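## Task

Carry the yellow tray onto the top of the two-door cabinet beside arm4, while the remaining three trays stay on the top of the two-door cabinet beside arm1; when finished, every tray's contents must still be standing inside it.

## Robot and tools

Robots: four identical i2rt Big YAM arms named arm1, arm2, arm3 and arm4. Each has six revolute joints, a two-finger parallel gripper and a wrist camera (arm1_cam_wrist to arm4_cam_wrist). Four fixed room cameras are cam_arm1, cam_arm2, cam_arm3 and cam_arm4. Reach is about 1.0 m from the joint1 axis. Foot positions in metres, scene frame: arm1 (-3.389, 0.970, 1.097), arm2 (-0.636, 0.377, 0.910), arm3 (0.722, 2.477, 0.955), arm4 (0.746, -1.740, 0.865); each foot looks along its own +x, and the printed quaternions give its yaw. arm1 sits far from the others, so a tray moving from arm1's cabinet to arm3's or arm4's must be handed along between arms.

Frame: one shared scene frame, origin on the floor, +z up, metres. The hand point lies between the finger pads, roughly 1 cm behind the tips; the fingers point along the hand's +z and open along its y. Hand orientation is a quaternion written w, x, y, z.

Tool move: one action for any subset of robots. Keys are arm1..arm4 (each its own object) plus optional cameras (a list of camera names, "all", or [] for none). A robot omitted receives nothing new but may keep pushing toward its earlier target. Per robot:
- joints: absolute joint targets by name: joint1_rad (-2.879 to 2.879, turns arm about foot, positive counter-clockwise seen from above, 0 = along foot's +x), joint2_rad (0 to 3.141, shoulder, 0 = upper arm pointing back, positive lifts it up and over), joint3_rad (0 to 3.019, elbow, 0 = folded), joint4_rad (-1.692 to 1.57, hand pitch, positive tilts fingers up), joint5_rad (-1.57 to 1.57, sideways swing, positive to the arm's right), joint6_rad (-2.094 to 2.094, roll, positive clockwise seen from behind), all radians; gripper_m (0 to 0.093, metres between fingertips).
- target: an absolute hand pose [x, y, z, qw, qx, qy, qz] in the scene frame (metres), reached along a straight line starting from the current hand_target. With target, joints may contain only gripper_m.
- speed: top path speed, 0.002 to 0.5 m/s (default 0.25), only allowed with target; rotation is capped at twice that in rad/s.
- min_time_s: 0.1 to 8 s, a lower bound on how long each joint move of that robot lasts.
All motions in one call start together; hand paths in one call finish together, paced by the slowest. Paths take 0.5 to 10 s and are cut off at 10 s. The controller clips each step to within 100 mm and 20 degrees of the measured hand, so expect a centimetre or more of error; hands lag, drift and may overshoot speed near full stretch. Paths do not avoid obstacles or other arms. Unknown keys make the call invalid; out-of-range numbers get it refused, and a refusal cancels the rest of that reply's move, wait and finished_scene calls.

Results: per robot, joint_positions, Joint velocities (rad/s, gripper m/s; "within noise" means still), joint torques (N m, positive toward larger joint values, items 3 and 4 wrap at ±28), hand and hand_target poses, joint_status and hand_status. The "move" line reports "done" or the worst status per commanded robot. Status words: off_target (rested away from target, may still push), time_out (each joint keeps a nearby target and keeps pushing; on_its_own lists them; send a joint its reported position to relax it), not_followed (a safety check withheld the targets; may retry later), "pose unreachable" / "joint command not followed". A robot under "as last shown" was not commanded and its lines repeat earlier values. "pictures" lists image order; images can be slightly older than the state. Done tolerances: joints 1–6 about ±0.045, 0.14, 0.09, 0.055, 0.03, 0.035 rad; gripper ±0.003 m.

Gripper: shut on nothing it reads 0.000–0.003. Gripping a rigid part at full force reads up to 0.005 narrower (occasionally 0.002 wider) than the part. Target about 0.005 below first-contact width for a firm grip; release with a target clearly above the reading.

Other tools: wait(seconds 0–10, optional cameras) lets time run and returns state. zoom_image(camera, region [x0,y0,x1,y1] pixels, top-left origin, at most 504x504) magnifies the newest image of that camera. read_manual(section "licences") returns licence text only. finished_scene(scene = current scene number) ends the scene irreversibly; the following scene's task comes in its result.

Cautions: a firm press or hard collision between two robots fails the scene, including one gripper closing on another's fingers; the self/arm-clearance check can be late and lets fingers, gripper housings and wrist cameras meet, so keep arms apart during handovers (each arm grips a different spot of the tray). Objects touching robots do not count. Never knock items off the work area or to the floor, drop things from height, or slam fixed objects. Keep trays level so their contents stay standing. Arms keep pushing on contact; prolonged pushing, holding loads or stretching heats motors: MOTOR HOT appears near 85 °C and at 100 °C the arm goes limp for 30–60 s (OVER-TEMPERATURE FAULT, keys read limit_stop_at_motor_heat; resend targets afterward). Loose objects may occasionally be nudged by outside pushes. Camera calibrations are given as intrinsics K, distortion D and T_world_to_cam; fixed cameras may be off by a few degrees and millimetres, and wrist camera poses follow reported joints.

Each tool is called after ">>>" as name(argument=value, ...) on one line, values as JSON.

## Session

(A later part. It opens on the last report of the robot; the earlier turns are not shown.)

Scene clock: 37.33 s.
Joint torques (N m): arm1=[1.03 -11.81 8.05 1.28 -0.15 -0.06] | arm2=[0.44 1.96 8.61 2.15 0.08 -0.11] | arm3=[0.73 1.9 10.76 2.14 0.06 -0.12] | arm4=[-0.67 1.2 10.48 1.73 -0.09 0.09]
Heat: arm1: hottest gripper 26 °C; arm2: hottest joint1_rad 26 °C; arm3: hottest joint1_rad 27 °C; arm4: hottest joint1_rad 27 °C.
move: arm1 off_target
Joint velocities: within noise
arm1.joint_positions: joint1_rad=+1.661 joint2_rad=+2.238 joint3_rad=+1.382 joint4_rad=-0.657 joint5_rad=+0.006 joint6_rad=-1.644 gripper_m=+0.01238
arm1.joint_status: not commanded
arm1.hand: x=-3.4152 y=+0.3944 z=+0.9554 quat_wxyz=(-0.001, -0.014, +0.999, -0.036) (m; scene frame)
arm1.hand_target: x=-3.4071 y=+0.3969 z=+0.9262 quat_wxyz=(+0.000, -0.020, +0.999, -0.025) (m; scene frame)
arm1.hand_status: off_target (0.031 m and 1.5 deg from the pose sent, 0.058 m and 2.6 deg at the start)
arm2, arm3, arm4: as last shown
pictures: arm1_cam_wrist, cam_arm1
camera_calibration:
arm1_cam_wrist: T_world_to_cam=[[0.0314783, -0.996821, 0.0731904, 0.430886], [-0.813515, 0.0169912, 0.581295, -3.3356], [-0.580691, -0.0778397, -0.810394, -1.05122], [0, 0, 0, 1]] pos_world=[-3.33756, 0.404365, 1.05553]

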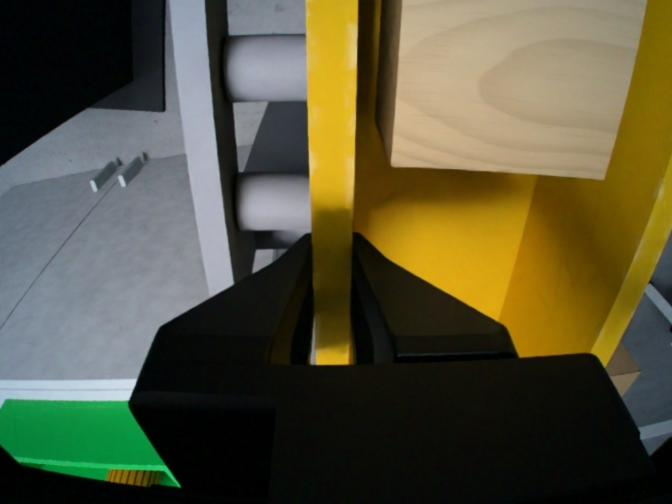

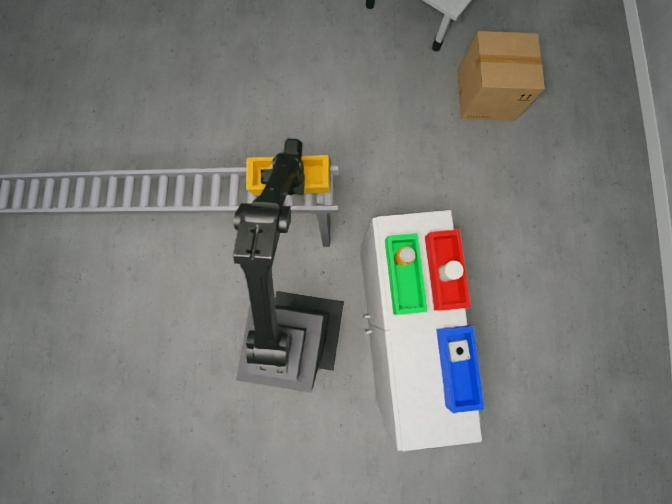

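>>> move(arm1={"target":[-3.407,0.41,1.0,0,-0.02,1,-0.01],"speed":0.15})

>>> move(arm1={"target":[-3.407,0.41,0.965,0,-0.02,1,-0.01],"speed":0.1}, cameras=["cam_arm1","arm1_cam_wrist"])

Scene clock: 39.33 s.
Joint torques (N m): arm1=[1.08 -18.67 7.23 -0.1 -0.25 -0.06] | arm2=[0.44 2.02 8.61 2.15 0.08 -0.11] | arm3=[0.91 1.73 10.81 2.17 0.04 -0.11] | arm4=[-0.67 1.14 10.5 1.73 -0.09 0.09]
Heat: arm1: hottest gripper 26 °C; arm2: hottest joint1_rad 26 °C; arm3: hottest joint1_rad 27 °C; arm4: hottest joint1_rad 27 °C.
move: arm1 off_target
Joint velocities: within noise
arm1.joint_positions: joint1_rad=+1.661 joint2_rad=+2.185 joint3_rad=+1.360 joint4_rad=-0.782 joint5_rad=+0.010 joint6_rad=-1.644 gripper_m=+0.01238
arm1.joint_status: not commanded
arm1.hand: x=-3.4147 y=+0.4230 z=+0.9775 quat_wxyz=(+0.000, -0.014, +1.000, +0.010) (m; scene frame)
arm1.hand_target: x=-3.4070 y=+0.4104 z=+0.9997 quat_wxyz=(+0.000, -0.020, +1.000, -0.010) (m; scene frame)
arm1.hand_status: off_target (0.027 m and 2.4 deg from the pose sent, 0.048 m and 3.1 deg at the start)
arm2, arm3, arm4: as last shown
pictures: none

Scene clock: 40.67 s.
Joint torques (N m): arm1=[1.03 -16.26 6.97 0.79 -0.25 -0.06] | arm2=[0.44 1.96 8.61 2.15 0.07 -0.11] | arm3=[0.97 1.9 10.78 2.15 0.04 -0.11] | arm4=[-0.67 1.14 10.48 1.73 -0.09 0.09]
Heat: arm1: hottest gripper 26 °C; arm2: hottest joint1_rad 26 °C; arm3: hottest joint1_rad 27 °C; arm4: hottest joint1_rad 27 °C.
move: arm1 off_target
Joint velocities: within noise
arm1.joint_positions: joint1_rad=+1.661 joint2_rad=+2.220 joint3_rad=+1.360 joint4_rad=-0.737 joint5_rad=+0.010 joint6_rad=-1.644 gripper_m=+0.01238
arm1.joint_status: not commanded
arm1.hand: x=-3.4146 y=+0.4209 z=+0.9589 quat_wxyz=(+0.000, -0.014, +1.000, +0.005) (m; scene frame)
arm1.hand_target: x=-3.4070 y=+0.4103 z=+0.9650 quat_wxyz=(+0.000, -0.020, +1.000, -0.010) (m; scene frame)
arm1.hand_status: off_target (0.015 m and 1.9 deg from the pose sent, 0.020 m and 2.4 deg at the start)
arm2, arm3, arm4: as last shown
pictures: arm1_cam_wrist, cam_arm1
camera_calibration:
arm1_cam_wrist: T_world_to_cam=[[0.0320706, -0.999437, -0.0098679, 0.5398], [-0.81354, -0.0318383, 0.580636, -3.31662], [-0.580624, -0.0105934, -0.814103, -1.07048], [0, 0, 0, 1]] pos_world=[-3.33706, 0.422561, 1.0596]

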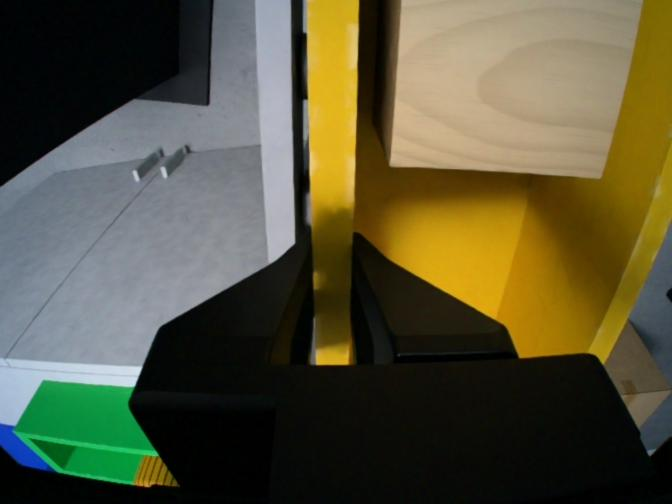

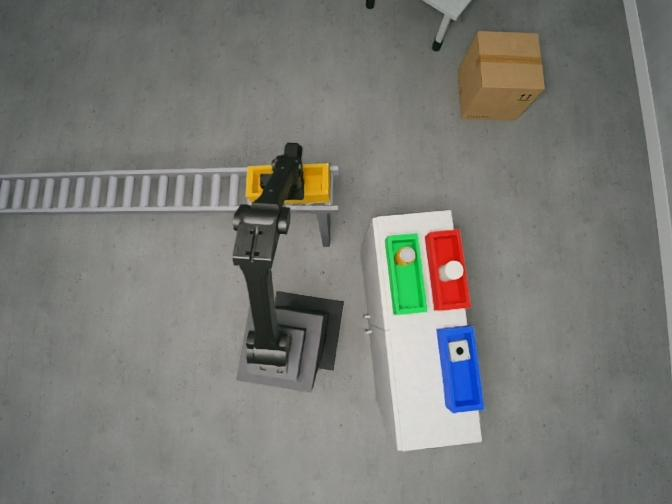

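>>> move(arm1={"target":[-3.407,0.41,0.93,0,-0.02,1,-0.01],"speed":0.1})

>>> move(arm1={"target":[-3.407,0.41,0.91,0,-0.02,1,-0.01],"speed":0.1}, cameras=["cam_arm1","arm1_cam_wrist"])

>>> zoom_image(camera="cam_arm1", region=[200, 140, 360, 240])

Scene clock: 42.07 s.
Joint torques (N m): arm1=[0.85 -13.98 7.43 0.99 -0.16 -0.04] | arm2=[0.44 1.96 8.61 2.14 0.08 -0.11] | arm3=[0.97 2.08 10.76 2.15 0.05 -0.12] | arm4=[-0.73 1.14 10.48 1.73 -0.09 0.08]
Heat: arm1: hottest gripper 26 °C; arm2: hottest joint1_rad 26 °C; arm3: hottest joint1_rad 27 °C; arm4: hottest joint1_rad 27 °C.
move: arm1 off_target
Joint velocities: within noise
arm1.joint_positions: joint1_rad=+1.663 joint2_rad=+2.252 joint3_rad=+1.360 joint4_rad=-0.679 joint5_rad=+0.007 joint6_rad=-1.646 gripper_m=+0.01238
arm1.joint_status: not commanded
arm1.hand: x=-3.4135 y=+0.4153 z=+0.9419 quat_wxyz=(+0.000, -0.016, +1.000, -0.008) (m; scene frame)
arm1.hand_target: x=-3.4070 y=+0.4105 z=+0.9303 quat_wxyz=(+0.000, -0.020, +1.000, -0.010) (m; scene frame)
arm1.hand_status: off_target (0.015 m and 0.6 deg from the pose sent, 0.032 m and 1.9 deg at the start)
arm2: as last shown
arm3.joint_positions: joint1_rad=-0.869 joint2_rad=+0.639 joint3_rad=+1.368 joint4_rad=-1.495 joint5_rad=-0.125 joint6_rad=+0.677 gripper_m=+0.09396
arm3.joint_status: not commanded
arm3.hand: x=+0.9311 y=+2.4316 z=+1.4532 quat_wxyz=(-0.381, -0.410, -0.818, -0.131) (m; scene frame)
arm3.hand_target: x=+0.9299 y=+2.4320 z=+1.4659 quat_wxyz=(-0.395, -0.406, -0.813, -0.133) (m; scene frame)
arm3.hand_status: not commanded
arm4.joint_positions: joint1_rad=+0.612 joint2_rad=+0.648 joint3_rad=+1.318 joint4_rad=-1.473 joint5_rad=-0.255 joint6_rad=+0.101 gripper_m=+0.09396
arm4.joint_status: not commanded
arm4.hand: x=+0.9680 y=-1.6808 z=+1.3424 quat_wxyz=(-0.361, +0.036, -0.919, -0.153) (m; scene frame)
arm4.hand_target: x=+0.9670 y=-1.6810 z=+1.3518 quat_wxyz=(-0.372, +0.038, -0.915, -0.153) (m; scene frame)
arm4.hand_status: not commanded
pictures: none

Scene clock: 43.03 s.
Joint torques (N m): arm1=[0.79 -11.52 7.64 2.33 -0.13 -0.09] | arm2=[0.38 1.96 8.59 2.15 0.08 -0.11] | arm3=[0.85 1.9 10.78 2.15 0.05 -0.12] | arm4=[-0.73 1.14 10.5 1.73 -0.09 0.09]
Heat: arm1: hottest gripper 26 °C; arm2: hottest joint1_rad 26 °C; arm3: hottest joint1_rad 27 °C; arm4: hottest joint1_rad 27 °C.
move: arm1 off_target
Joint velocities: within noise
arm1.joint_positions: joint1_rad=+1.663 joint2_rad=+2.254 joint3_rad=+1.360 joint4_rad=-0.674 joint5_rad=+0.007 joint6_rad=-1.642 gripper_m=+0.01238
arm1.joint_status: not commanded
arm1.hand: x=-3.4130 y=+0.4148 z=+0.9405 quat_wxyz=(+0.000, -0.014, +1.000, -0.009) (m; scene frame)
arm1.hand_target: x=-3.4071 y=+0.4119 z=+0.9115 quat_wxyz=(+0.000, -0.020, +1.000, -0.010) (m; scene frame)
arm1.hand_status: off_target (0.031 m and 0.7 deg from the pose sent, 0.033 m and 0.6 deg at the start)
arm2.joint_positions: joint1_rad=+1.492 joint2_rad=+0.620 joint3_rad=+1.451 joint4_rad=-1.200 joint5_rad=+0.159 joint6_rad=+0.139 gripper_m=+0.09398
arm2.joint_status: not commanded
arm2.hand: x=-0.6792 y=+0.1426 z=+1.5102 quat_wxyz=(+0.364, +0.668, +0.478, -0.438) (m; scene frame)
arm2.hand_target: x=-0.6770 y=+0.1464 z=+1.5232 quat_wxyz=(+0.375, +0.661, +0.475, -0.445) (m; scene frame)
arm2.hand_status: not commanded
arm3, arm4: as last shown
pictures: arm1_cam_wrist, cam_arm1
camera_calibration:
arm1_cam_wrist: T_world_to_cam=[[0.0321842, -0.999311, 0.0184665, 0.507234], [-0.814329, -0.015505, 0.580197, -3.31383], [-0.579511, -0.0337109, -0.814267, -1.07106], [0, 0, 0, 1]] pos_world=[-3.33556, 0.419397, 1.04118]

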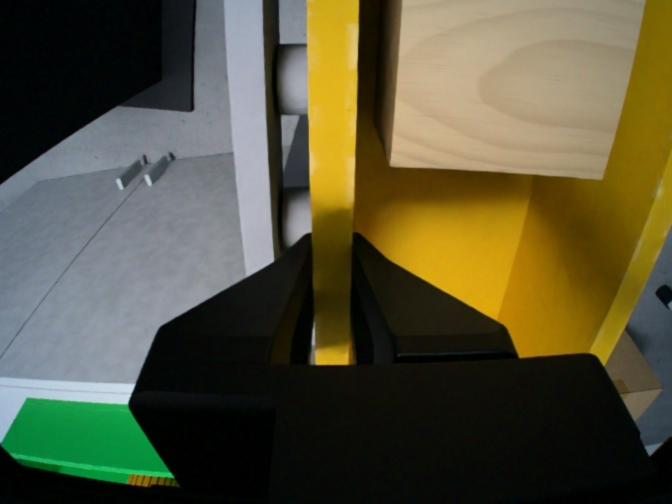

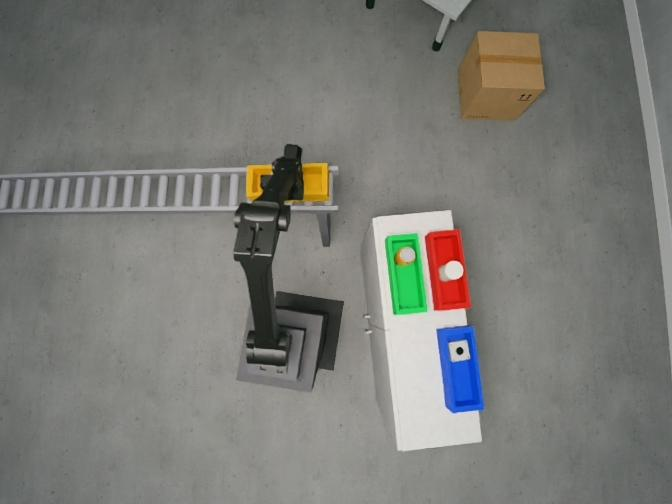

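Scaled by 3.150 from the camera's 672x504 image, which has a finer 960x720 frame.

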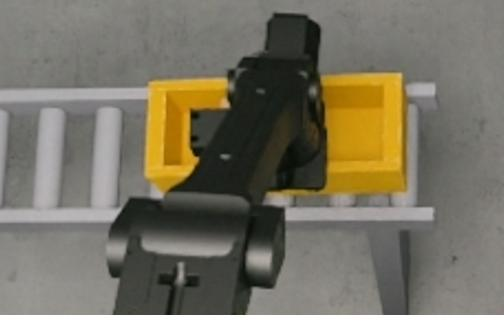

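>>> move(arm1={"target":[-3.407,0.427,0.915,0,-0.02,1,-0.005],"speed":0.1}, cameras=["cam_arm1","arm1_cam_wrist"])

>>> zoom_image(camera="cam_arm1", region=[200, 140, 360, 240])

>>> zoom_image(camera="arm1_cam_wrist", region=[200, 0, 400, 280])

Scene clock: 45.00 s.
Joint torques (N m): arm1=[0.67 -13.22 4.75 1.76 -0.11 -0.1] | arm2=[0.44 1.96 8.58 2.14 0.08 -0.11] | arm3=[0.91 1.96 10.76 2.14 0.05 -0.12] | arm4=[-0.73 1.14 10.48 1.73 -0.09 0.09]
Heat: arm1: hottest gripper 26 °C; arm2: hottest joint1_rad 26 °C; arm3: hottest joint1_rad 27 °C; arm4: hottest joint1_rad 27 °C.
move: arm1 off_target
Joint velocities: within noise
arm1.joint_positions: joint1_rad=+1.663 joint2_rad=+2.248 joint3_rad=+1.342 joint4_rad=-0.650 joint5_rad=+0.007 joint6_rad=-1.642 gripper_m=+0.01238
arm1.joint_status: not commanded
arm1.hand: x=-3.4129 y=+0.4169 z=+0.9394 quat_wxyz=(+0.000, -0.014, +1.000, -0.015) (m; scene frame)
arm1.hand_target: x=-3.4072 y=+0.4279 z=+0.9161 quat_wxyz=(+0.000, -0.020, +1.000, -0.005) (m; scene frame)
arm1.hand_status: off_target (0.027 m and 1.3 deg from the pose sent, 0.029 m and 0.8 deg at the start)
arm2, arm3, arm4: as last shown
pictures: arm1_cam_wrist, cam_arm1
camera_calibration:
arm1_cam_wrist: T_world_to_cam=[[0.0320991, -0.999027, 0.0302459, 0.497905], [-0.814023, -0.00857184, 0.58077, -3.31548], [-0.579945, -0.043263, -0.813506, -1.06994], [0, 0, 0, 1]] pos_world=[-3.33536, 0.422712, 1.04007]

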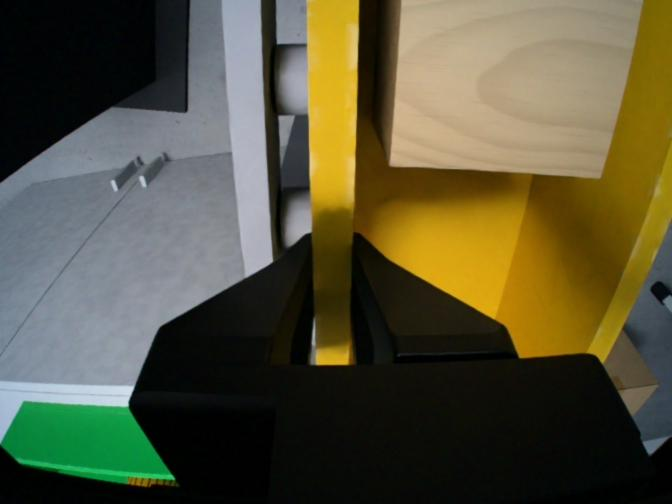

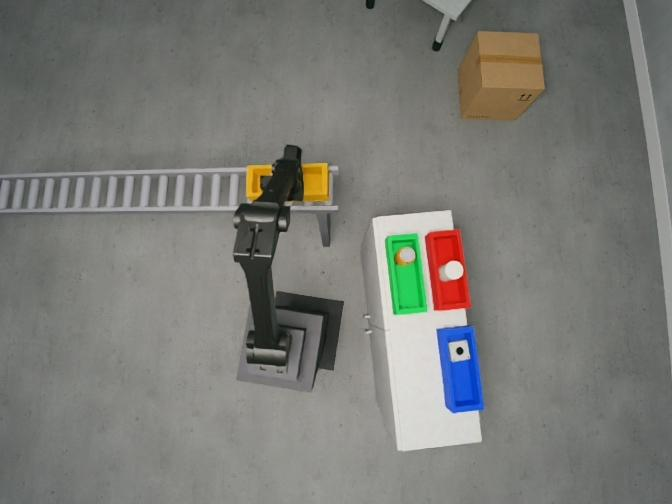

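Scaled by 3.150 from the camera's 672x504 image, which has a finer 960x720 frame.

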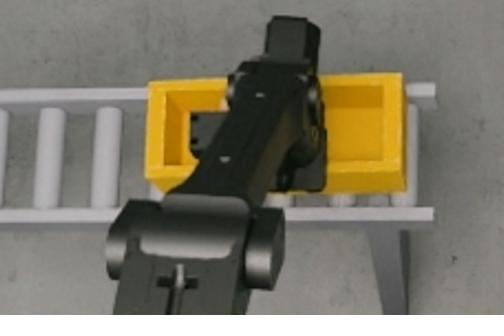

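Scaled by 1.800 from the camera's 672x504 image, which has a finer 960x720 frame.

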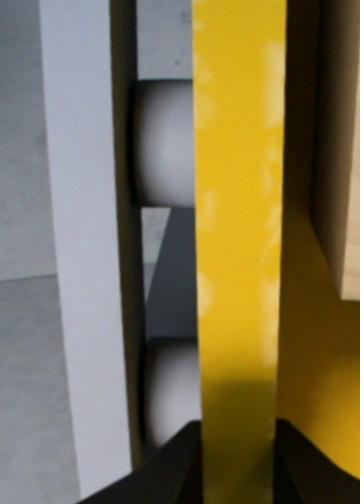

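>>> move(arm1={"target":[-3.407,0.42,0.985,0,-0.02,1,-0.008],"speed":0.15})

>>> move(arm1={"target":[-3.407,0.42,0.94,0,-0.02,1,-0.008],"speed":0.1})

>>> move(arm1={"target":[-3.407,0.42,0.91,0,-0.02,1,-0.008],"speed":0.1}, cameras=["cam_arm1","arm1_cam_wrist"])

>>> zoom_image(camera="cam_arm1", region=[200, 140, 360, 240])

Scene clock: 47.37 s.
Joint torques (N m): arm1=[0.85 -17.26 6.87 -0.12 -0.28 -0.16] | arm2=[0.38 1.96 8.61 2.15 0.08 -0.11] | arm3=[0.85 1.96 10.81 2.17 0.06 -0.13] | arm4=[-0.67 1.14 10.48 1.73 -0.09 0.09]
Heat: arm1: hottest gripper 26 °C; arm2: hottest joint1_rad 26 °C; arm3: hottest joint1_rad 27 °C; arm4: hottest joint1_rad 27 °C.
move: arm1 off_target
Joint velocities: within noise
arm1.joint_positions: joint1_rad=+1.663 joint2_rad=+2.191 joint3_rad=+1.329 joint4_rad=-0.742 joint5_rad=+0.011 joint6_rad=-1.636 gripper_m=+0.01238
arm1.joint_status: not commanded
arm1.hand: x=-3.4133 y=+0.4314 z=+0.9661 quat_wxyz=(-0.001, -0.011, +1.000, +0.010) (m; scene frame)
arm1.hand_target: x=-3.4070 y=+0.4203 z=+0.9848 quat_wxyz=(+0.000, -0.020, +1.000, -0.008) (m; scene frame)
arm1.hand_status: off_target (0.023 m and 2.3 deg from the pose sent, 0.046 m and 1.0 deg at the start)
arm2, arm3, arm4: as last shown
pictures: none

Scene clock: 48.47 s.
Joint torques (N m): arm1=[0.73 -15.03 7.05 0.54 -0.16 -0.11] | arm2=[0.44 1.96 8.59 2.15 0.08 -0.11] | arm3=[0.91 1.79 10.8 2.15 0.04 -0.11] | arm4=[-0.73 1.14 10.48 1.73 -0.09 0.08]
Heat: arm1: hottest gripper 26 °C; arm2: hottest joint1_rad 26 °C; arm3: hottest joint1_rad 27 °C; arm4: hottest joint1_rad 27 °C.
move: arm1 done
Joint velocities: within noise
arm1.joint_positions: joint1_rad=+1.665 joint2_rad=+2.235 joint3_rad=+1.329 joint4_rad=-0.673 joint5_rad=+0.008 joint6_rad=-1.641 gripper_m=+0.01238
arm1.joint_status: not commanded
arm1.hand: x=-3.4121 y=+0.4263 z=+0.9429 quat_wxyz=(+0.000, -0.014, +1.000, -0.003) (m; scene frame)
arm1.hand_target: x=-3.4070 y=+0.4201 z=+0.9401 quat_wxyz=(+0.000, -0.020, +1.000, -0.008) (m; scene frame)
arm1.hand_status: done (0.009 m and 0.9 deg from the pose sent, 0.029 m and 2.3 deg at the start)
arm2, arm3, arm4: as last shown
pictures: none

Scene clock: 49.43 s.
Joint torques (N m): arm1=[0.67 -11.34 7.49 2.02 -0.14 -0.08] | arm2=[0.44 1.96 8.59 2.17 0.08 -0.11] | arm3=[0.91 1.85 10.8 2.17 0.05 -0.11] | arm4=[-0.73 1.14 10.48 1.72 -0.09 0.09]
Heat: arm1: hottest gripper 26 °C; arm2: hottest joint1_rad 26 °C; arm3: hottest joint1_rad 27 °C; arm4: hottest joint1_rad 27 °C.
move: arm1 off_target
Joint velocities: within noise
arm1.joint_positions: joint1_rad=+1.665 joint2_rad=+2.241 joint3_rad=+1.329 joint4_rad=-0.652 joint5_rad=+0.007 joint6_rad=-1.644 gripper_m=+0.01238
arm1.joint_status: not commanded
arm1.hand: x=-3.4121 y=+0.4229 z=+0.9397 quat_wxyz=(+0.000, -0.015, +1.000, -0.010) (m; scene frame)
arm1.hand_target: x=-3.4071 y=+0.4219 z=+0.9113 quat_wxyz=(+0.000, -0.020, +1.000, -0.008) (m; scene frame)
arm1.hand_status: off_target (0.030 m and 0.6 deg from the pose sent, 0.034 m and 0.9 deg at the start)
arm2, arm3, arm4: as last shown
pictures: arm1_cam_wrist, cam_arm1
camera_calibration:
arm1_cam_wrist: T_world_to_cam=[[0.0352226, -0.999149, 0.0214402, 0.522787], [-0.813908, -0.01623, 0.580767, -3.3113], [-0.579925, -0.0379065, -0.813788, -1.07093], [0, 0, 0, 1]] pos_world=[-3.33457, 0.428004, 1.04037]

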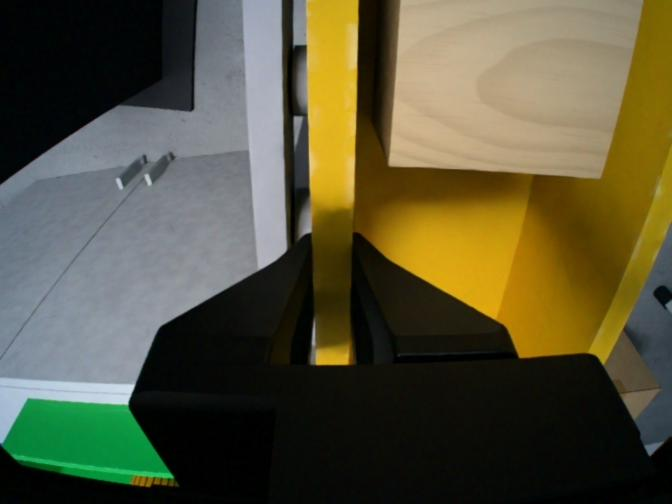

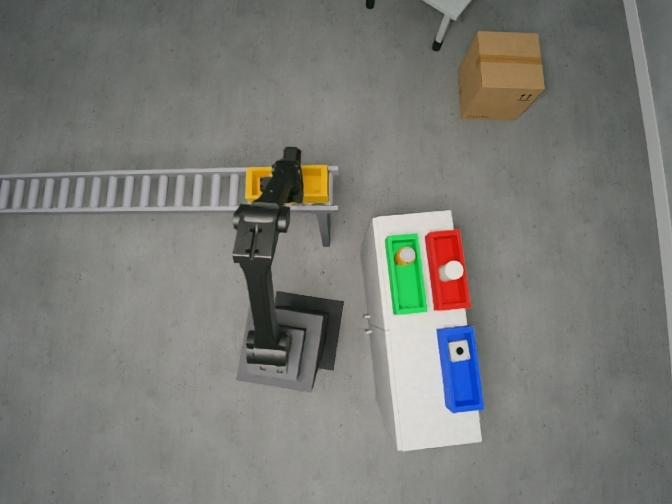

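Scaled by 3.150 from the camera's 672x504 image, which has a finer 960x720 frame.

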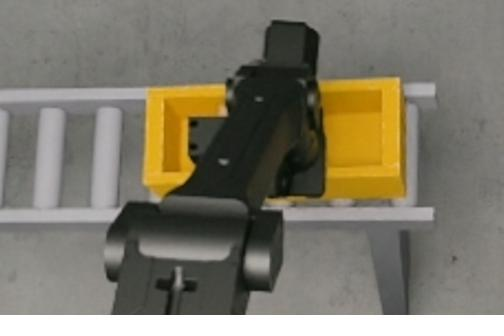

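>>> move(arm1={"target":[-3.407,0.42,0.932,0,-0.02,1,-0.008],"speed":0.1})

>>> move(arm1={"target":[-3.407,0.42,1.06,0,-0.02,1,-0.008],"speed":0.4,"joints":{"gripper_m":0.045}}, cameras=["cam_arm1","arm1_cam_wrist","cam_arm2"])

>>> wait(seconds=1, cameras=["cam_arm1","cam_arm2"])

Scene clock: 51.03 s.
Joint torques (N m): arm1=[0.67 -14.27 7.24 0.36 -0.14 -0.07] | arm2=[0.44 1.96 8.61 2.14 0.08 -0.11] | arm3=[0.91 1.85 10.73 2.15 0.04 -0.12] | arm4=[-0.67 1.08 10.48 1.73 -0.09 0.09]
Heat: arm1: hottest gripper 26 °C; arm2: hottest joint1_rad 26 °C; arm3: hottest joint1_rad 27 °C; arm4: hottest joint1_rad 27 °C.
move: arm1 done
Joint velocities: within noise
arm1.joint_positions: joint1_rad=+1.665 joint2_rad=+2.241 joint3_rad=+1.329 joint4_rad=-0.654 joint5_rad=+0.007 joint6_rad=-1.644 gripper_m=+0.01238
arm1.joint_status: not commanded
arm1.hand: x=-3.4121 y=+0.4233 z=+0.9399 quat_wxyz=(+0.000, -0.015, +1.000, -0.010) (m; scene frame)
arm1.hand_target: x=-3.4070 y=+0.4203 z=+0.9321 quat_wxyz=(+0.000, -0.020, +1.000, -0.008) (m; scene frame)
arm1.hand_status: done (0.010 m and 0.6 deg from the pose sent, 0.010 m and 0.6 deg at the start)
arm2, arm3, arm4: as last shown
pictures: none

Scene clock: 52.33 s.
Joint torques (N m): arm1=[0.85 -13.51 9.31 -0.21 -0.15 -0.05] | arm2=[0.38 2.02 8.59 2.15 0.08 -0.11] | arm3=[0.97 2.14 10.81 2.13 0.05 -0.12] | arm4=[-0.73 1.14 10.48 1.72 -0.09 0.08]
Heat: arm1: hottest gripper 26 °C; arm2: hottest joint1_rad 26 °C; arm3: hottest joint1_rad 27 °C; arm4: hottest joint1_rad 27 °C.
move: arm1 done
Joint velocities: within noise
arm1.joint_positions: joint1_rad=+1.665 joint2_rad=+2.005 joint3_rad=+1.338 joint4_rad=-0.890 joint5_rad=+0.008 joint6_rad=-1.644 gripper_m=+0.04495
arm1.joint_status: all done
arm1.hand: x=-3.4132 y=+0.4237 z=+1.0662 quat_wxyz=(-0.001, -0.015, +1.000, -0.015) (m; scene frame)
arm1.hand_target: x=-3.4070 y=+0.4203 z=+1.0601 quat_wxyz=(+0.000, -0.020, +1.000, -0.008) (m; scene frame)
arm1.hand_status: done (0.010 m and 0.9 deg from the pose sent, 0.120 m and 0.6 deg at the start)
arm2, arm3, arm4: as last shown
pictures: arm1_cam_wrist, cam_arm1, cam_arm2
camera_calibration:
arm1_cam_wrist: T_world_to_cam=[[0.0351869, -0.998935, 0.0298462, 0.511709], [-0.813505, -0.0112828, 0.581448, -3.38709], [-0.580492, -0.0447394, -0.813036, -0.968563], [0, 0, 0, 1]] pos_world=[-3.33566, 0.429615, 1.16667]

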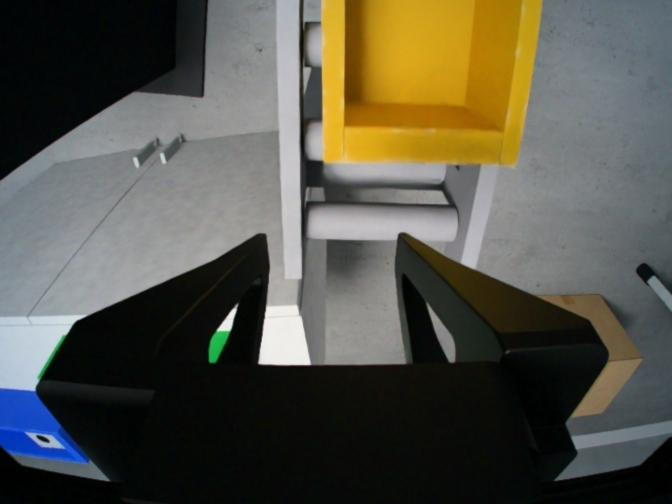

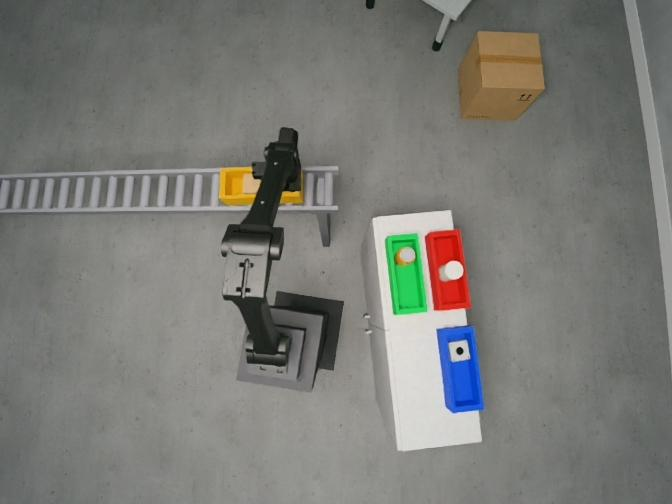

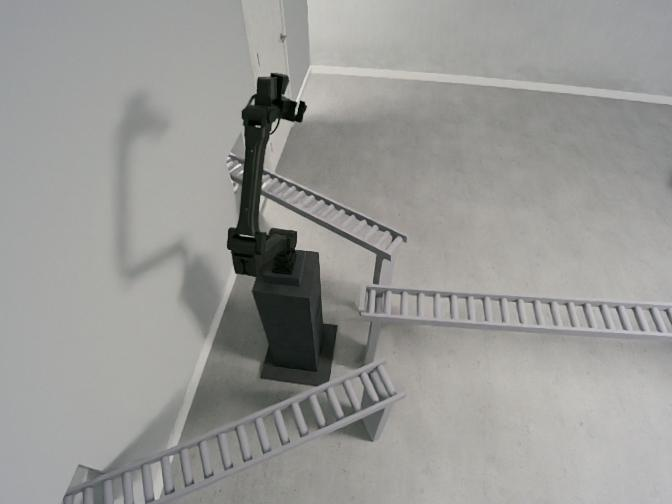

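Scene clock: 53.33 s.
Joint torques (N m): arm1=[0.85 -13.27 9.4 -0.21 -0.15 -0.05] | arm2=[0.44 1.96 8.61 2.15 0.08 -0.11] | arm3=[0.79 1.9 10.76 2.17 0.04 -0.13] | arm4=[-0.73 1.14 10.48 1.73 -0.09 0.09]
Heat: arm1: hottest gripper 26 °C; arm2: hottest joint1_rad 26 °C; arm3: hottest joint1_rad 27 °C; arm4: hottest joint1_rad 27 °C.
Joint velocities: within noise
arm1.joint_positions: joint1_rad=+1.665 joint2_rad=+2.005 joint3_rad=+1.338 joint4_rad=-0.890 joint5_rad=+0.008 joint6_rad=-1.644 gripper_m=+0.04495
arm1.joint_status: all done
arm1.hand: x=-3.4132 y=+0.4237 z=+1.0662 quat_wxyz=(-0.001, -0.015, +1.000, -0.015) (m; scene frame)
arm1.hand_target: x=-3.4070 y=+0.4203 z=+1.0601 quat_wxyz=(+0.000, -0.020, +1.000, -0.008) (m; scene frame)
arm1.hand_status: done (0.010 m and 0.9 deg from the pose sent, 0.120 m and 0.6 deg at the start)
arm2.joint_positions: joint1_rad=+1.492 joint2_rad=+0.620 joint3_rad=+1.451 joint4_rad=-1.200 joint5_rad=+0.159 joint6_rad=+0.139 gripper_m=+0.09398
arm2.joint_status: not commanded
arm2.hand: x=-0.6792 y=+0.1426 z=+1.5102 quat_wxyz=(+0.364, +0.668, +0.478, -0.438) (m; scene frame)
arm2.hand_target: x=-0.6770 y=+0.1464 z=+1.5232 quat_wxyz=(+0.375, +0.661, +0.475, -0.445) (m; scene frame)
arm2.hand_status: not commanded
arm3.joint_positions: joint1_rad=-0.869 joint2_rad=+0.639 joint3_rad=+1.368 joint4_rad=-1.495 joint5_rad=-0.125 joint6_rad=+0.677 gripper_m=+0.09396
arm3.joint_status: not commanded
arm3.hand: x=+0.9311 y=+2.4316 z=+1.4532 quat_wxyz=(-0.381, -0.410, -0.818, -0.131) (m; scene frame)
arm3.hand_target: x=+0.9299 y=+2.4320 z=+1.4659 quat_wxyz=(-0.395, -0.406, -0.813, -0.133) (m; scene frame)
arm3.hand_status: not commanded
arm4.joint_positions: joint1_rad=+0.612 joint2_rad=+0.648 joint3_rad=+1.318 joint4_rad=-1.473 joint5_rad=-0.255 joint6_rad=+0.101 gripper_m=+0.09396
arm4.joint_status: not commanded
arm4.hand: x=+0.9680 y=-1.6808 z=+1.3424 quat_wxyz=(-0.361, +0.036, -0.919, -0.153) (m; scene frame)
arm4.hand_target: x=+0.9670 y=-1.6810 z=+1.3518 quat_wxyz=(-0.372, +0.038, -0.915, -0.153) (m; scene frame)
arm4.hand_status: not commanded
wait: 1.00 s; at rest by 0.27 s
pictures: cam_arm1, cam_arm2

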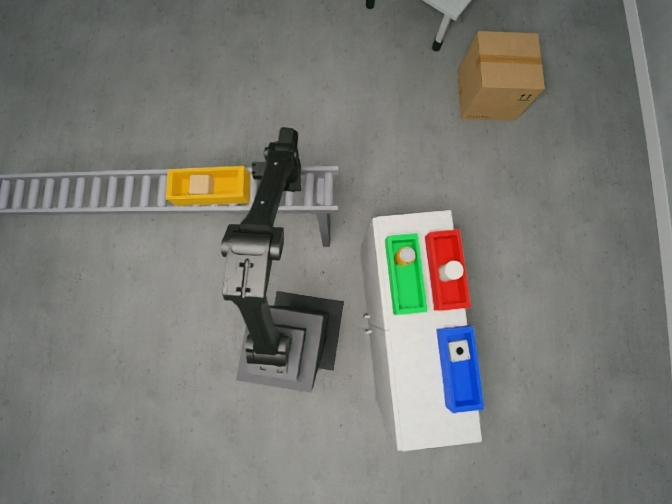

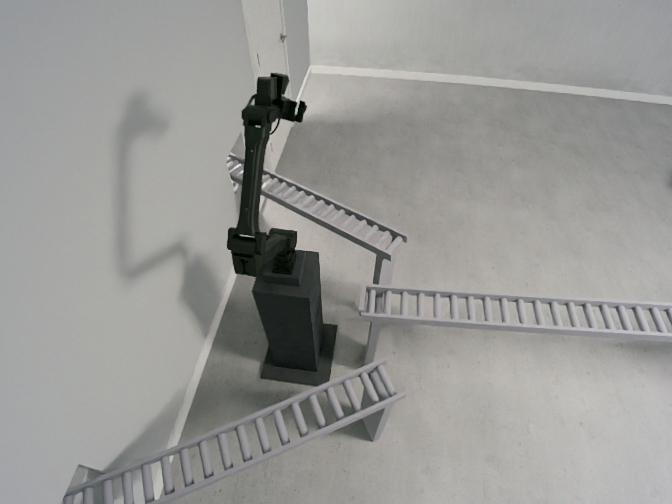

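>>> move(arm2={"joints":{"joint1_rad":0.1,"gripper_m":0.06}})

>>> move(arm2={"target":[-1.10,0.38,1.1,0,0.9998,0.02,0],"speed":0.4}, cameras=["cam_arm2","arm2_cam_wrist","cam_arm1"])

Scene clock: 56.97 s.
Joint torques (N m): arm1=[0.85 -13.27 9.4 -0.23 -0.15 -0.05] | arm2=[-0.91 2.08 8.58 2.15 0.08 -0.11] | arm3=[1.03 1.85 10.77 2.19 0.04 -0.11] | arm4=[-0.67 1.14 10.48 1.73 -0.09 0.09]
Heat: arm1: hottest gripper 26 °C; arm2: hottest joint1_rad 26 °C; arm3: hottest joint1_rad 27 °C; arm4: hottest joint1_rad 27 °C.
move: arm2 done
Joint velocities: arm1=[within noise] | arm2=[within noise] | arm3=[within noise] | arm4=[-0.005 -0.015 -0.002 -0.046 -0.022 -0.007 0]
arm1, arm3, arm4: as last shown
arm2.joint_positions: joint1_rad=+0.108 joint2_rad=+0.620 joint3_rad=+1.451 joint4_rad=-1.200 joint5_rad=+0.159 joint6_rad=+0.139 gripper_m=+0.06007
arm2.joint_status: all done
arm2.hand: x=-0.8726 y=+0.3828 z=+1.5109 quat_wxyz=(+0.004, +0.819, -0.061, -0.570) (m; scene frame)
arm2.hand_target: x=-0.8684 y=+0.3850 z=+1.5239 quat_wxyz=(+0.004, +0.810, -0.065, -0.582) (m; scene frame)
arm2.hand_status: not commanded
pictures: none

Scene clock: 59.50 s.
Joint torques (N m): arm1=[0.85 -13.33 9.39 -0.21 -0.15 -0.05] | arm2=[-0.38 -13.1 12.14 0.01 0.13 -0.19] | arm3=[0.85 1.9 10.77 2.14 0.05 -0.12] | arm4=[-0.73 1.14 10.5 1.73 -0.09 0.09]
Heat: arm1: hottest gripper 26 °C; arm2: hottest joint1_rad 26 °C; arm3: hottest joint1_rad 27 °C; arm4: hottest joint1_rad 27 °C.
move: arm2 off_target
Joint velocities: within noise
arm1, arm3, arm4: as last shown
arm2.joint_positions: joint1_rad=+0.006 joint2_rad=+1.587 joint3_rad=+1.320 joint4_rad=-1.374 joint5_rad=+0.001 joint6_rad=-0.033 gripper_m=+0.06007
arm2.joint_status: not commanded
arm2.hand: x=-1.0812 y=+0.3784 z=+1.0734 quat_wxyz=(+0.002, +0.999, +0.017, +0.031) (m; scene frame)
arm2.hand_target: x=-1.0984 y=+0.3800 z=+1.1002 quat_wxyz=(+0.000, +1.000, +0.020, +0.000) (m; scene frame)
arm2.hand_status: off_target (0.033 m and 3.6 deg from the pose sent, 0.470 m and 70.3 deg at the start)
pictures: arm2_cam_wrist, cam_arm1, cam_arm2
camera_calibration:
arm2_cam_wrist: T_world_to_cam=[[-0.0684737, 0.997644, 0.00416067, -0.461269], [0.772203, 0.050359, 0.633377, 0.139558], [0.631676, 0.0465826, -0.773832, 1.6204], [0, 0, 0, 1]] pos_world=[-1.16292, 0.377672, 1.16744]

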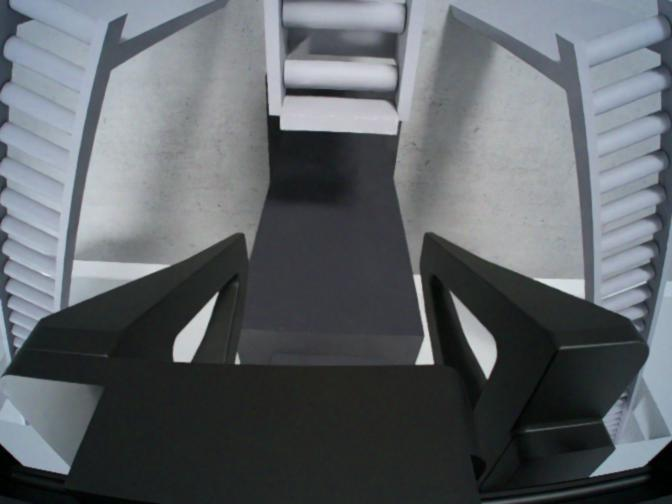

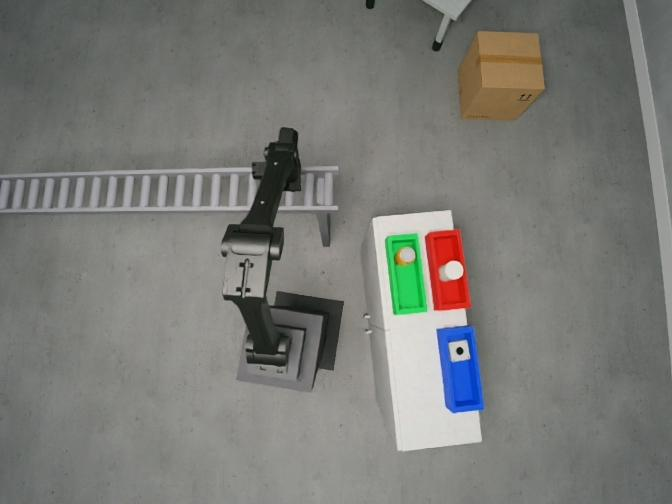

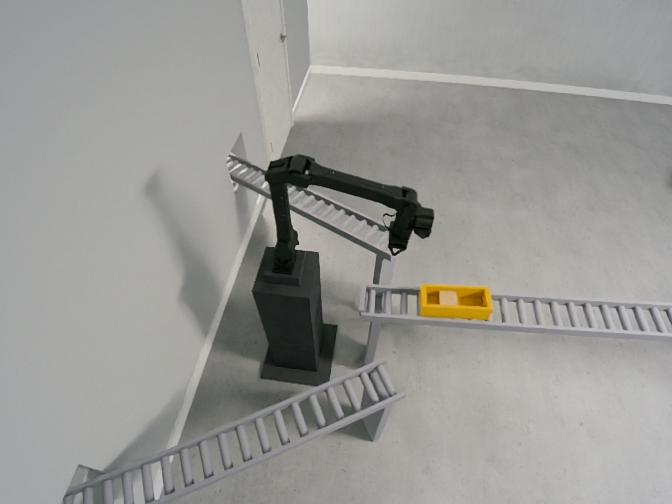

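>>> move(arm2={"target":[-1.20,0.41,1.02,0,0.9998,0.02,0],"speed":0.3}, cameras=["cam_arm2","arm2_cam_wrist"])

>>> zoom_image(camera="cam_arm2", region=[340, 250, 520, 350])

Scene clock: 62.60 s.
Joint torques (N m): arm1=[0.85 -13.33 9.4 -0.21 -0.15 -0.05] | arm2=[-0.44 -16.09 11.82 0.36 0.09 -0.19] | arm3=[0.91 2.02 10.78 2.14 0.06 -0.12] | arm4=[-0.73 1.14 10.5 1.73 -0.09 0.09]
Heat: arm1: hottest gripper 26 °C; arm2: hottest joint3_rad 27 °C; arm3: hottest joint1_rad 27 °C; arm4: hottest joint1_rad 27 °C.
move: arm2 off_target
Joint velocities: within noise
arm1, arm3, arm4: as last shown
arm2.joint_positions: joint1_rad=-0.046 joint2_rad=+1.884 joint3_rad=+1.515 joint4_rad=-1.270 joint5_rad=+0.003 joint6_rad=-0.086 gripper_m=+0.06007
arm2.joint_status: not commanded
arm2.hand: x=-1.1766 y=+0.4068 z=+0.9986 quat_wxyz=(+0.003, +0.999, +0.017, +0.030) (m; scene frame)
arm2.hand_target: x=-1.1985 y=+0.4099 z=+1.0205 quat_wxyz=(+0.000, +1.000, +0.020, +0.000) (m; scene frame)
arm2.hand_status: off_target (0.032 m and 3.5 deg from the pose sent, 0.134 m and 3.6 deg at the start)
pictures: arm2_cam_wrist, cam_arm2
camera_calibration:
arm2_cam_wrist: T_world_to_cam=[[-0.0692074, 0.997599, 0.00249056, -0.494997], [0.773095, 0.0520545, 0.63215, 0.260743], [0.630503, 0.0456749, -0.774842, 1.62154], [0, 0, 0, 1]] pos_world=[-1.25822, 0.406172, 1.09284]

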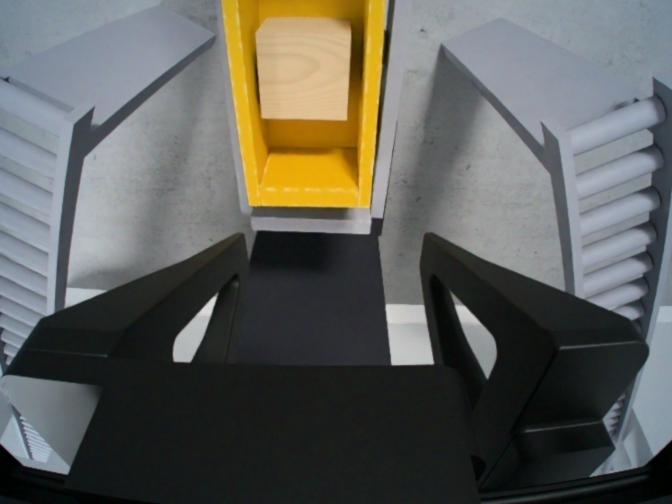

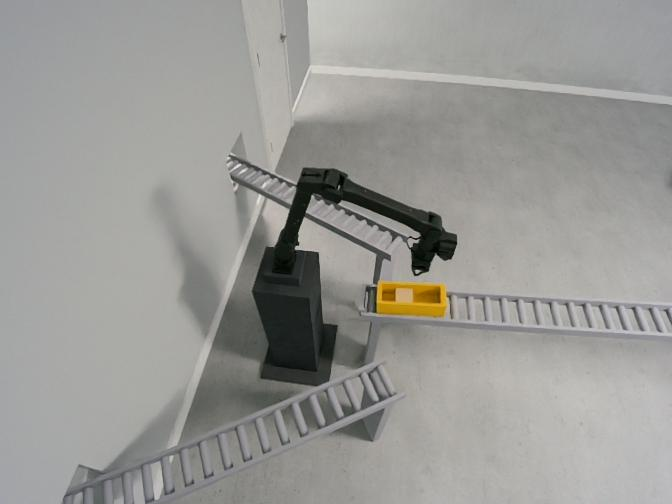

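Scaled by 2.800 from the camera's 672x504 image, which has a finer 960x720 frame.

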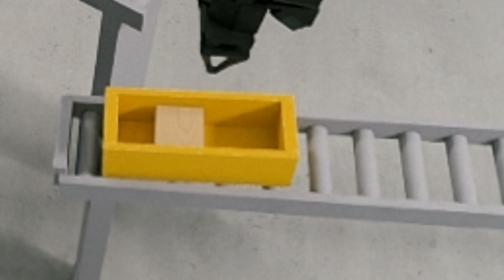

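>>> move(arm2={"target":[-1.20,0.445,0.935,0,0.9997,0.025,0],"speed":0.25}, cameras=["cam_arm2","arm2_cam_wrist"])

>>> zoom_image(camera="cam_arm2", region=[340, 250, 520, 350])

Scene clock: 64.50 s.
Joint torques (N m): arm1=[0.85 -13.33 9.4 -0.21 -0.15 -0.05] | arm2=[-0.09 -16.91 7.45 0.77 0.07 -0.16] | arm3=[0.91 1.79 10.76 2.14 0.04 -0.12] | arm4=[-0.73 1.08 10.48 1.73 -0.09 0.08]
Heat: arm1: hottest gripper 26 °C; arm2: hottest joint3_rad 27 °C; arm3: hottest joint1_rad 27 °C; arm4: hottest joint1_rad 27 °C.
move: arm2 done
Joint velocities: within noise
arm1, arm3, arm4: as last shown
arm2.joint_positions: joint1_rad=-0.112 joint2_rad=+1.979 joint3_rad=+1.481 joint4_rad=-1.091 joint5_rad=+0.003 joint6_rad=-0.157 gripper_m=+0.06007
arm2.joint_status: not commanded
arm2.hand: x=-1.1968 y=+0.4448 z=+0.9346 quat_wxyz=(+0.001, +1.000, +0.020, +0.006) (m; scene frame)
arm2.hand_target: x=-1.2000 y=+0.4450 z=+0.9349 quat_wxyz=(+0.000, +1.000, +0.025, +0.000) (m; scene frame)
arm2.hand_status: done (0.003 m and 0.9 deg from the pose sent, 0.078 m and 3.6 deg at the start)
pictures: arm2_cam_wrist, cam_arm2
camera_calibration:
arm2_cam_wrist: T_world_to_cam=[[-0.0748214, 0.997168, 0.00754502, -0.54541], [0.803086, 0.0557699, 0.593248, 0.385469], [0.591147, 0.050447, -0.804984, 1.56184], [0, 0, 0, 1]] pos_world=[-1.27365, 0.443578, 1.03269]

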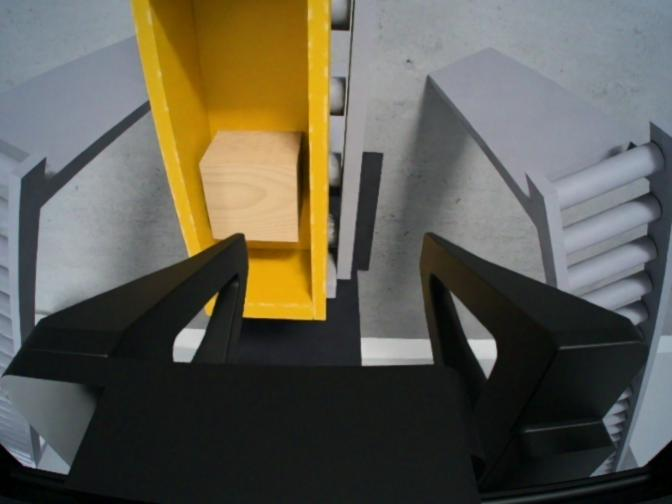

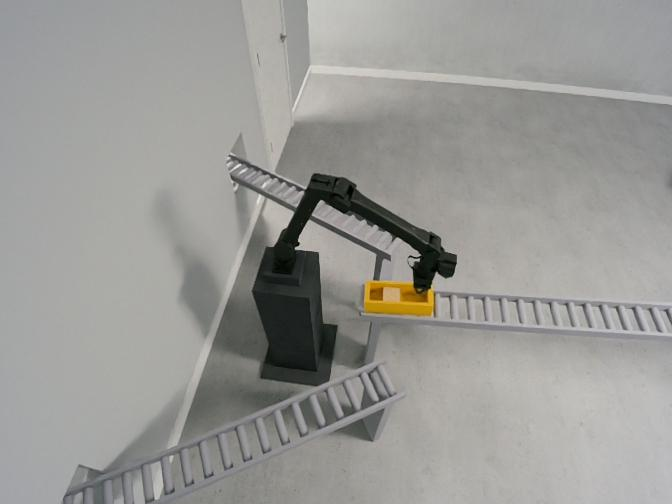

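Scaled by 2.800 from the camera's 672x504 image, which has a finer 960x720 frame.

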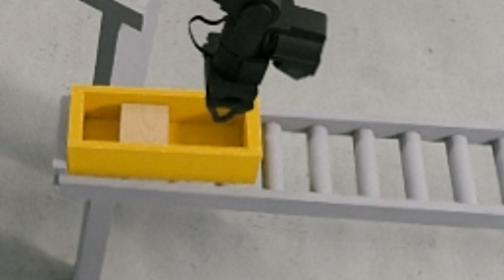

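>>> move(arm2={"target":[-1.197,0.443,0.79,0,0.9997,0.025,0],"speed":0.2}, cameras=["cam_arm2","arm2_cam_wrist"])

>>> zoom_image(camera="cam_arm2", region=[340, 250, 520, 350])

Scene clock: 67.17 s.
Joint torques (N m): arm1=[0.85 -13.33 9.39 -0.21 -0.15 -0.05] | arm2=[0.03 -17.08 6.12 0.8 0.07 -0.17] | arm3=[0.91 1.96 10.76 2.21 0.04 -0.12] | arm4=[-0.67 1.14 10.5 1.73 -0.09 0.08]
Heat: arm1: hottest joint3_rad 25 °C; arm2: hottest joint3_rad 27 °C; arm3: hottest joint1_rad 27 °C; arm4: hottest joint1_rad 27 °C.
move: arm2 done
Joint velocities: within noise
arm1, arm3, arm4: as last shown
arm2.joint_positions: joint1_rad=-0.112 joint2_rad=+2.193 joint3_rad=+1.398 joint4_rad=-0.791 joint5_rad=+0.003 joint6_rad=-0.158 gripper_m=+0.06007
arm2.joint_status: not commanded
arm2.hand: x=-1.1939 y=+0.4439 z=+0.7921 quat_wxyz=(+0.001, +1.000, +0.020, +0.004) (m; scene frame)
arm2.hand_target: x=-1.1969 y=+0.4430 z=+0.7899 quat_wxyz=(+0.000, +1.000, +0.025, +0.000) (m; scene frame)
arm2.hand_status: done (0.004 m and 0.7 deg from the pose sent, 0.145 m and 0.9 deg at the start)
pictures: arm2_cam_wrist, cam_arm2
camera_calibration:
arm2_cam_wrist: T_world_to_cam=[[-0.0751528, 0.997138, 0.00828339, -0.544159], [0.805102, 0.0557739, 0.590508, 0.472237], [0.588356, 0.0510473, -0.806989, 1.44345], [0, 0, 0, 1]] pos_world=[-1.27035, 0.442579, 0.890492]

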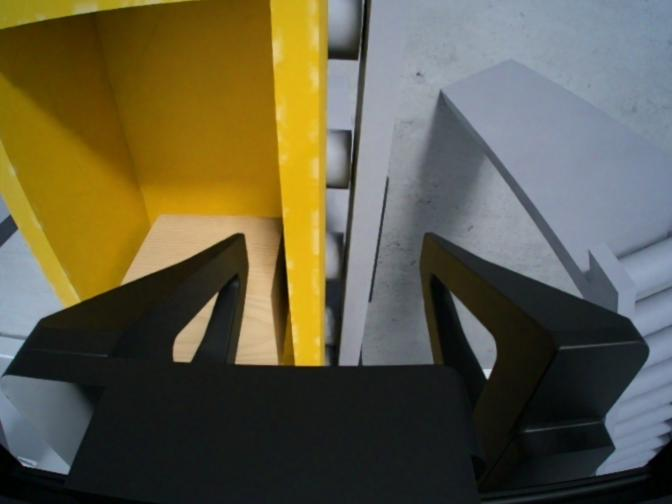

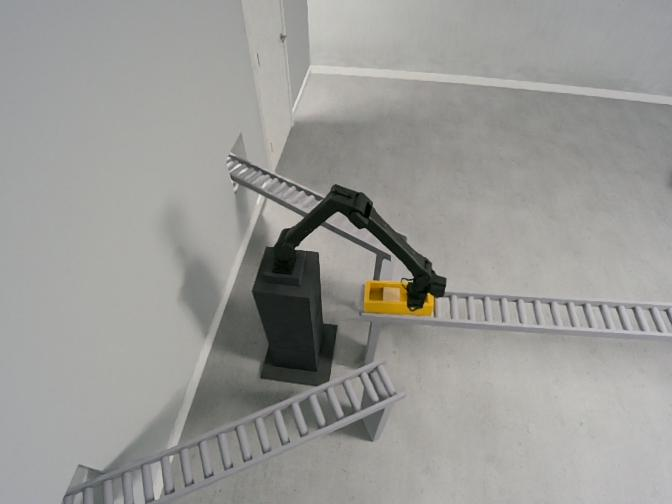

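Scaled by 2.800 from the camera's 672x504 image, which has a finer 960x720 frame.

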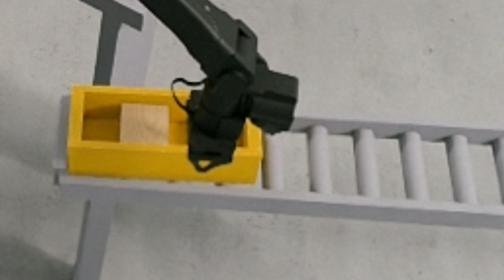

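>>> move(arm2={"target":[-1.228,0.433,0.80,0,0.9997,0.025,0],"speed":0.15}, cameras=["arm2_cam_wrist"])

Scene clock: 68.73 s.
Joint torques (N m): arm1=[0.85 -13.33 9.4 -0.21 -0.15 -0.05] | arm2=[0.26 -16.62 9.58 0.08 0.06 0.01] | arm3=[0.91 1.9 10.77 2.14 0.04 -0.12] | arm4=[-0.73 1.14 10.48 1.74 -0.09 0.09]
Heat: arm1: hottest joint3_rad 25 °C; arm2: hottest joint2_rad 27 °C; arm3: hottest joint1_rad 27 °C; arm4: hottest joint1_rad 27 °C.
move: arm2 off_target
Joint velocities: within noise
arm1, arm3, arm4: as last shown
arm2.joint_positions: joint1_rad=-0.092 joint2_rad=+2.218 joint3_rad=+1.463 joint4_rad=-0.846 joint5_rad=+0.003 joint6_rad=-0.152 gripper_m=+0.06007
arm2.joint_status: not commanded
arm2.hand: x=-1.2084 y=+0.4339 z=+0.7960 quat_wxyz=(+0.002, +1.000, +0.027, +0.012) (m; scene frame)
arm2.hand_target: x=-1.2274 y=+0.4330 z=+0.8005 quat_wxyz=(+0.000, +1.000, +0.025, -0.001) (m; scene frame)
arm2.hand_status: off_target (0.020 m and 1.4 deg from the pose sent, 0.037 m and 0.7 deg at the start)
pictures: arm2_cam_wrist
camera_calibration:
arm2_cam_wrist: T_world_to_cam=[[-0.0894226, 0.995978, 0.00563422, -0.550019], [0.795183, 0.0679859, 0.602546, 0.455357], [0.59974, 0.0583615, -0.798064, 1.45913], [0, 0, 0, 1]] pos_world=[-1.28637, 0.431692, 0.893204]

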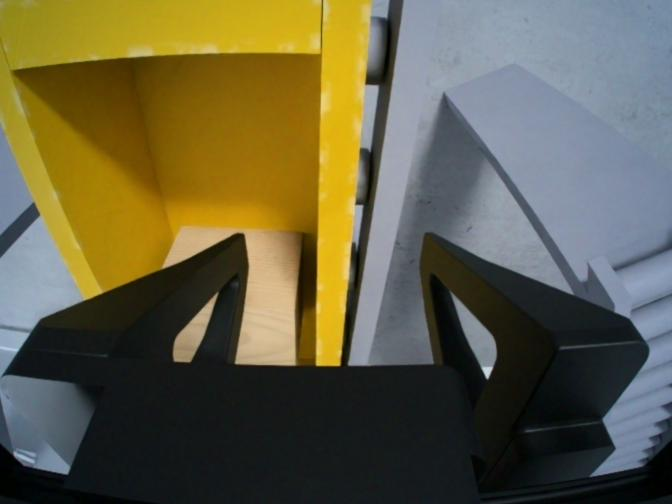

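>>> move(arm2={"target":[-1.232,0.432,0.765,0,0.9997,0.025,0],"speed":0.15}, cameras=["arm2_cam_wrist"])

Scene clock: 70.33 s.
Joint torques (N m): arm1=[0.85 -13.33 9.4 -0.21 -0.15 -0.05] | arm2=[0.38 -17.67 9.03 0.73 0.05 -0.01] | arm3=[0.91 1.79 10.73 2.15 0.04 -0.12] | arm4=[-0.73 1.14 10.48 1.73 -0.09 0.09]
Heat: arm1: hottest joint3_rad 25 °C; arm2: hottest joint3_rad 28 °C; arm3: hottest joint1_rad 27 °C; arm4: hottest joint1_rad 27 °C.
move: arm2 off_target
Joint velocities: within noise
arm1, arm3, arm4: as last shown
arm2.joint_positions: joint1_rad=-0.092 joint2_rad=+2.295 joint3_rad=+1.482 joint4_rad=-0.814 joint5_rad=+0.003 joint6_rad=-0.149 gripper_m=+0.06007
arm2.joint_status: not commanded
arm2.hand: x=-1.2060 y=+0.4335 z=+0.7579 quat_wxyz=(+0.004, +0.999, +0.026, +0.024) (m; scene frame)
arm2.hand_target: x=-1.2311 y=+0.4319 z=+0.7659 quat_wxyz=(+0.000, +1.000, +0.025, +0.000) (m; scene frame)
arm2.hand_status: off_target (0.027 m and 2.8 deg from the pose sent, 0.039 m and 1.4 deg at the start)
pictures: arm2_cam_wrist
camera_calibration:
arm2_cam_wrist: T_world_to_cam=[[-0.0873198, 0.99618, 0.000885372, -0.543128], [0.779483, 0.0677718, 0.622747, 0.442237], [0.620308, 0.0550683, -0.782423, 1.44173], [0, 0, 0, 1]] pos_world=[-1.28646, 0.431689, 0.853123]

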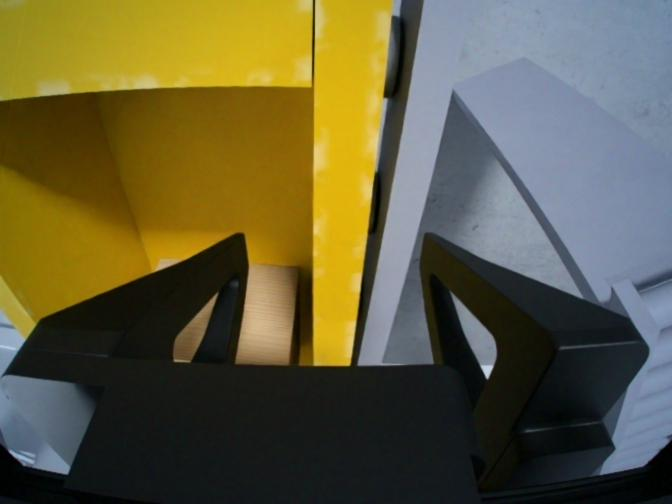

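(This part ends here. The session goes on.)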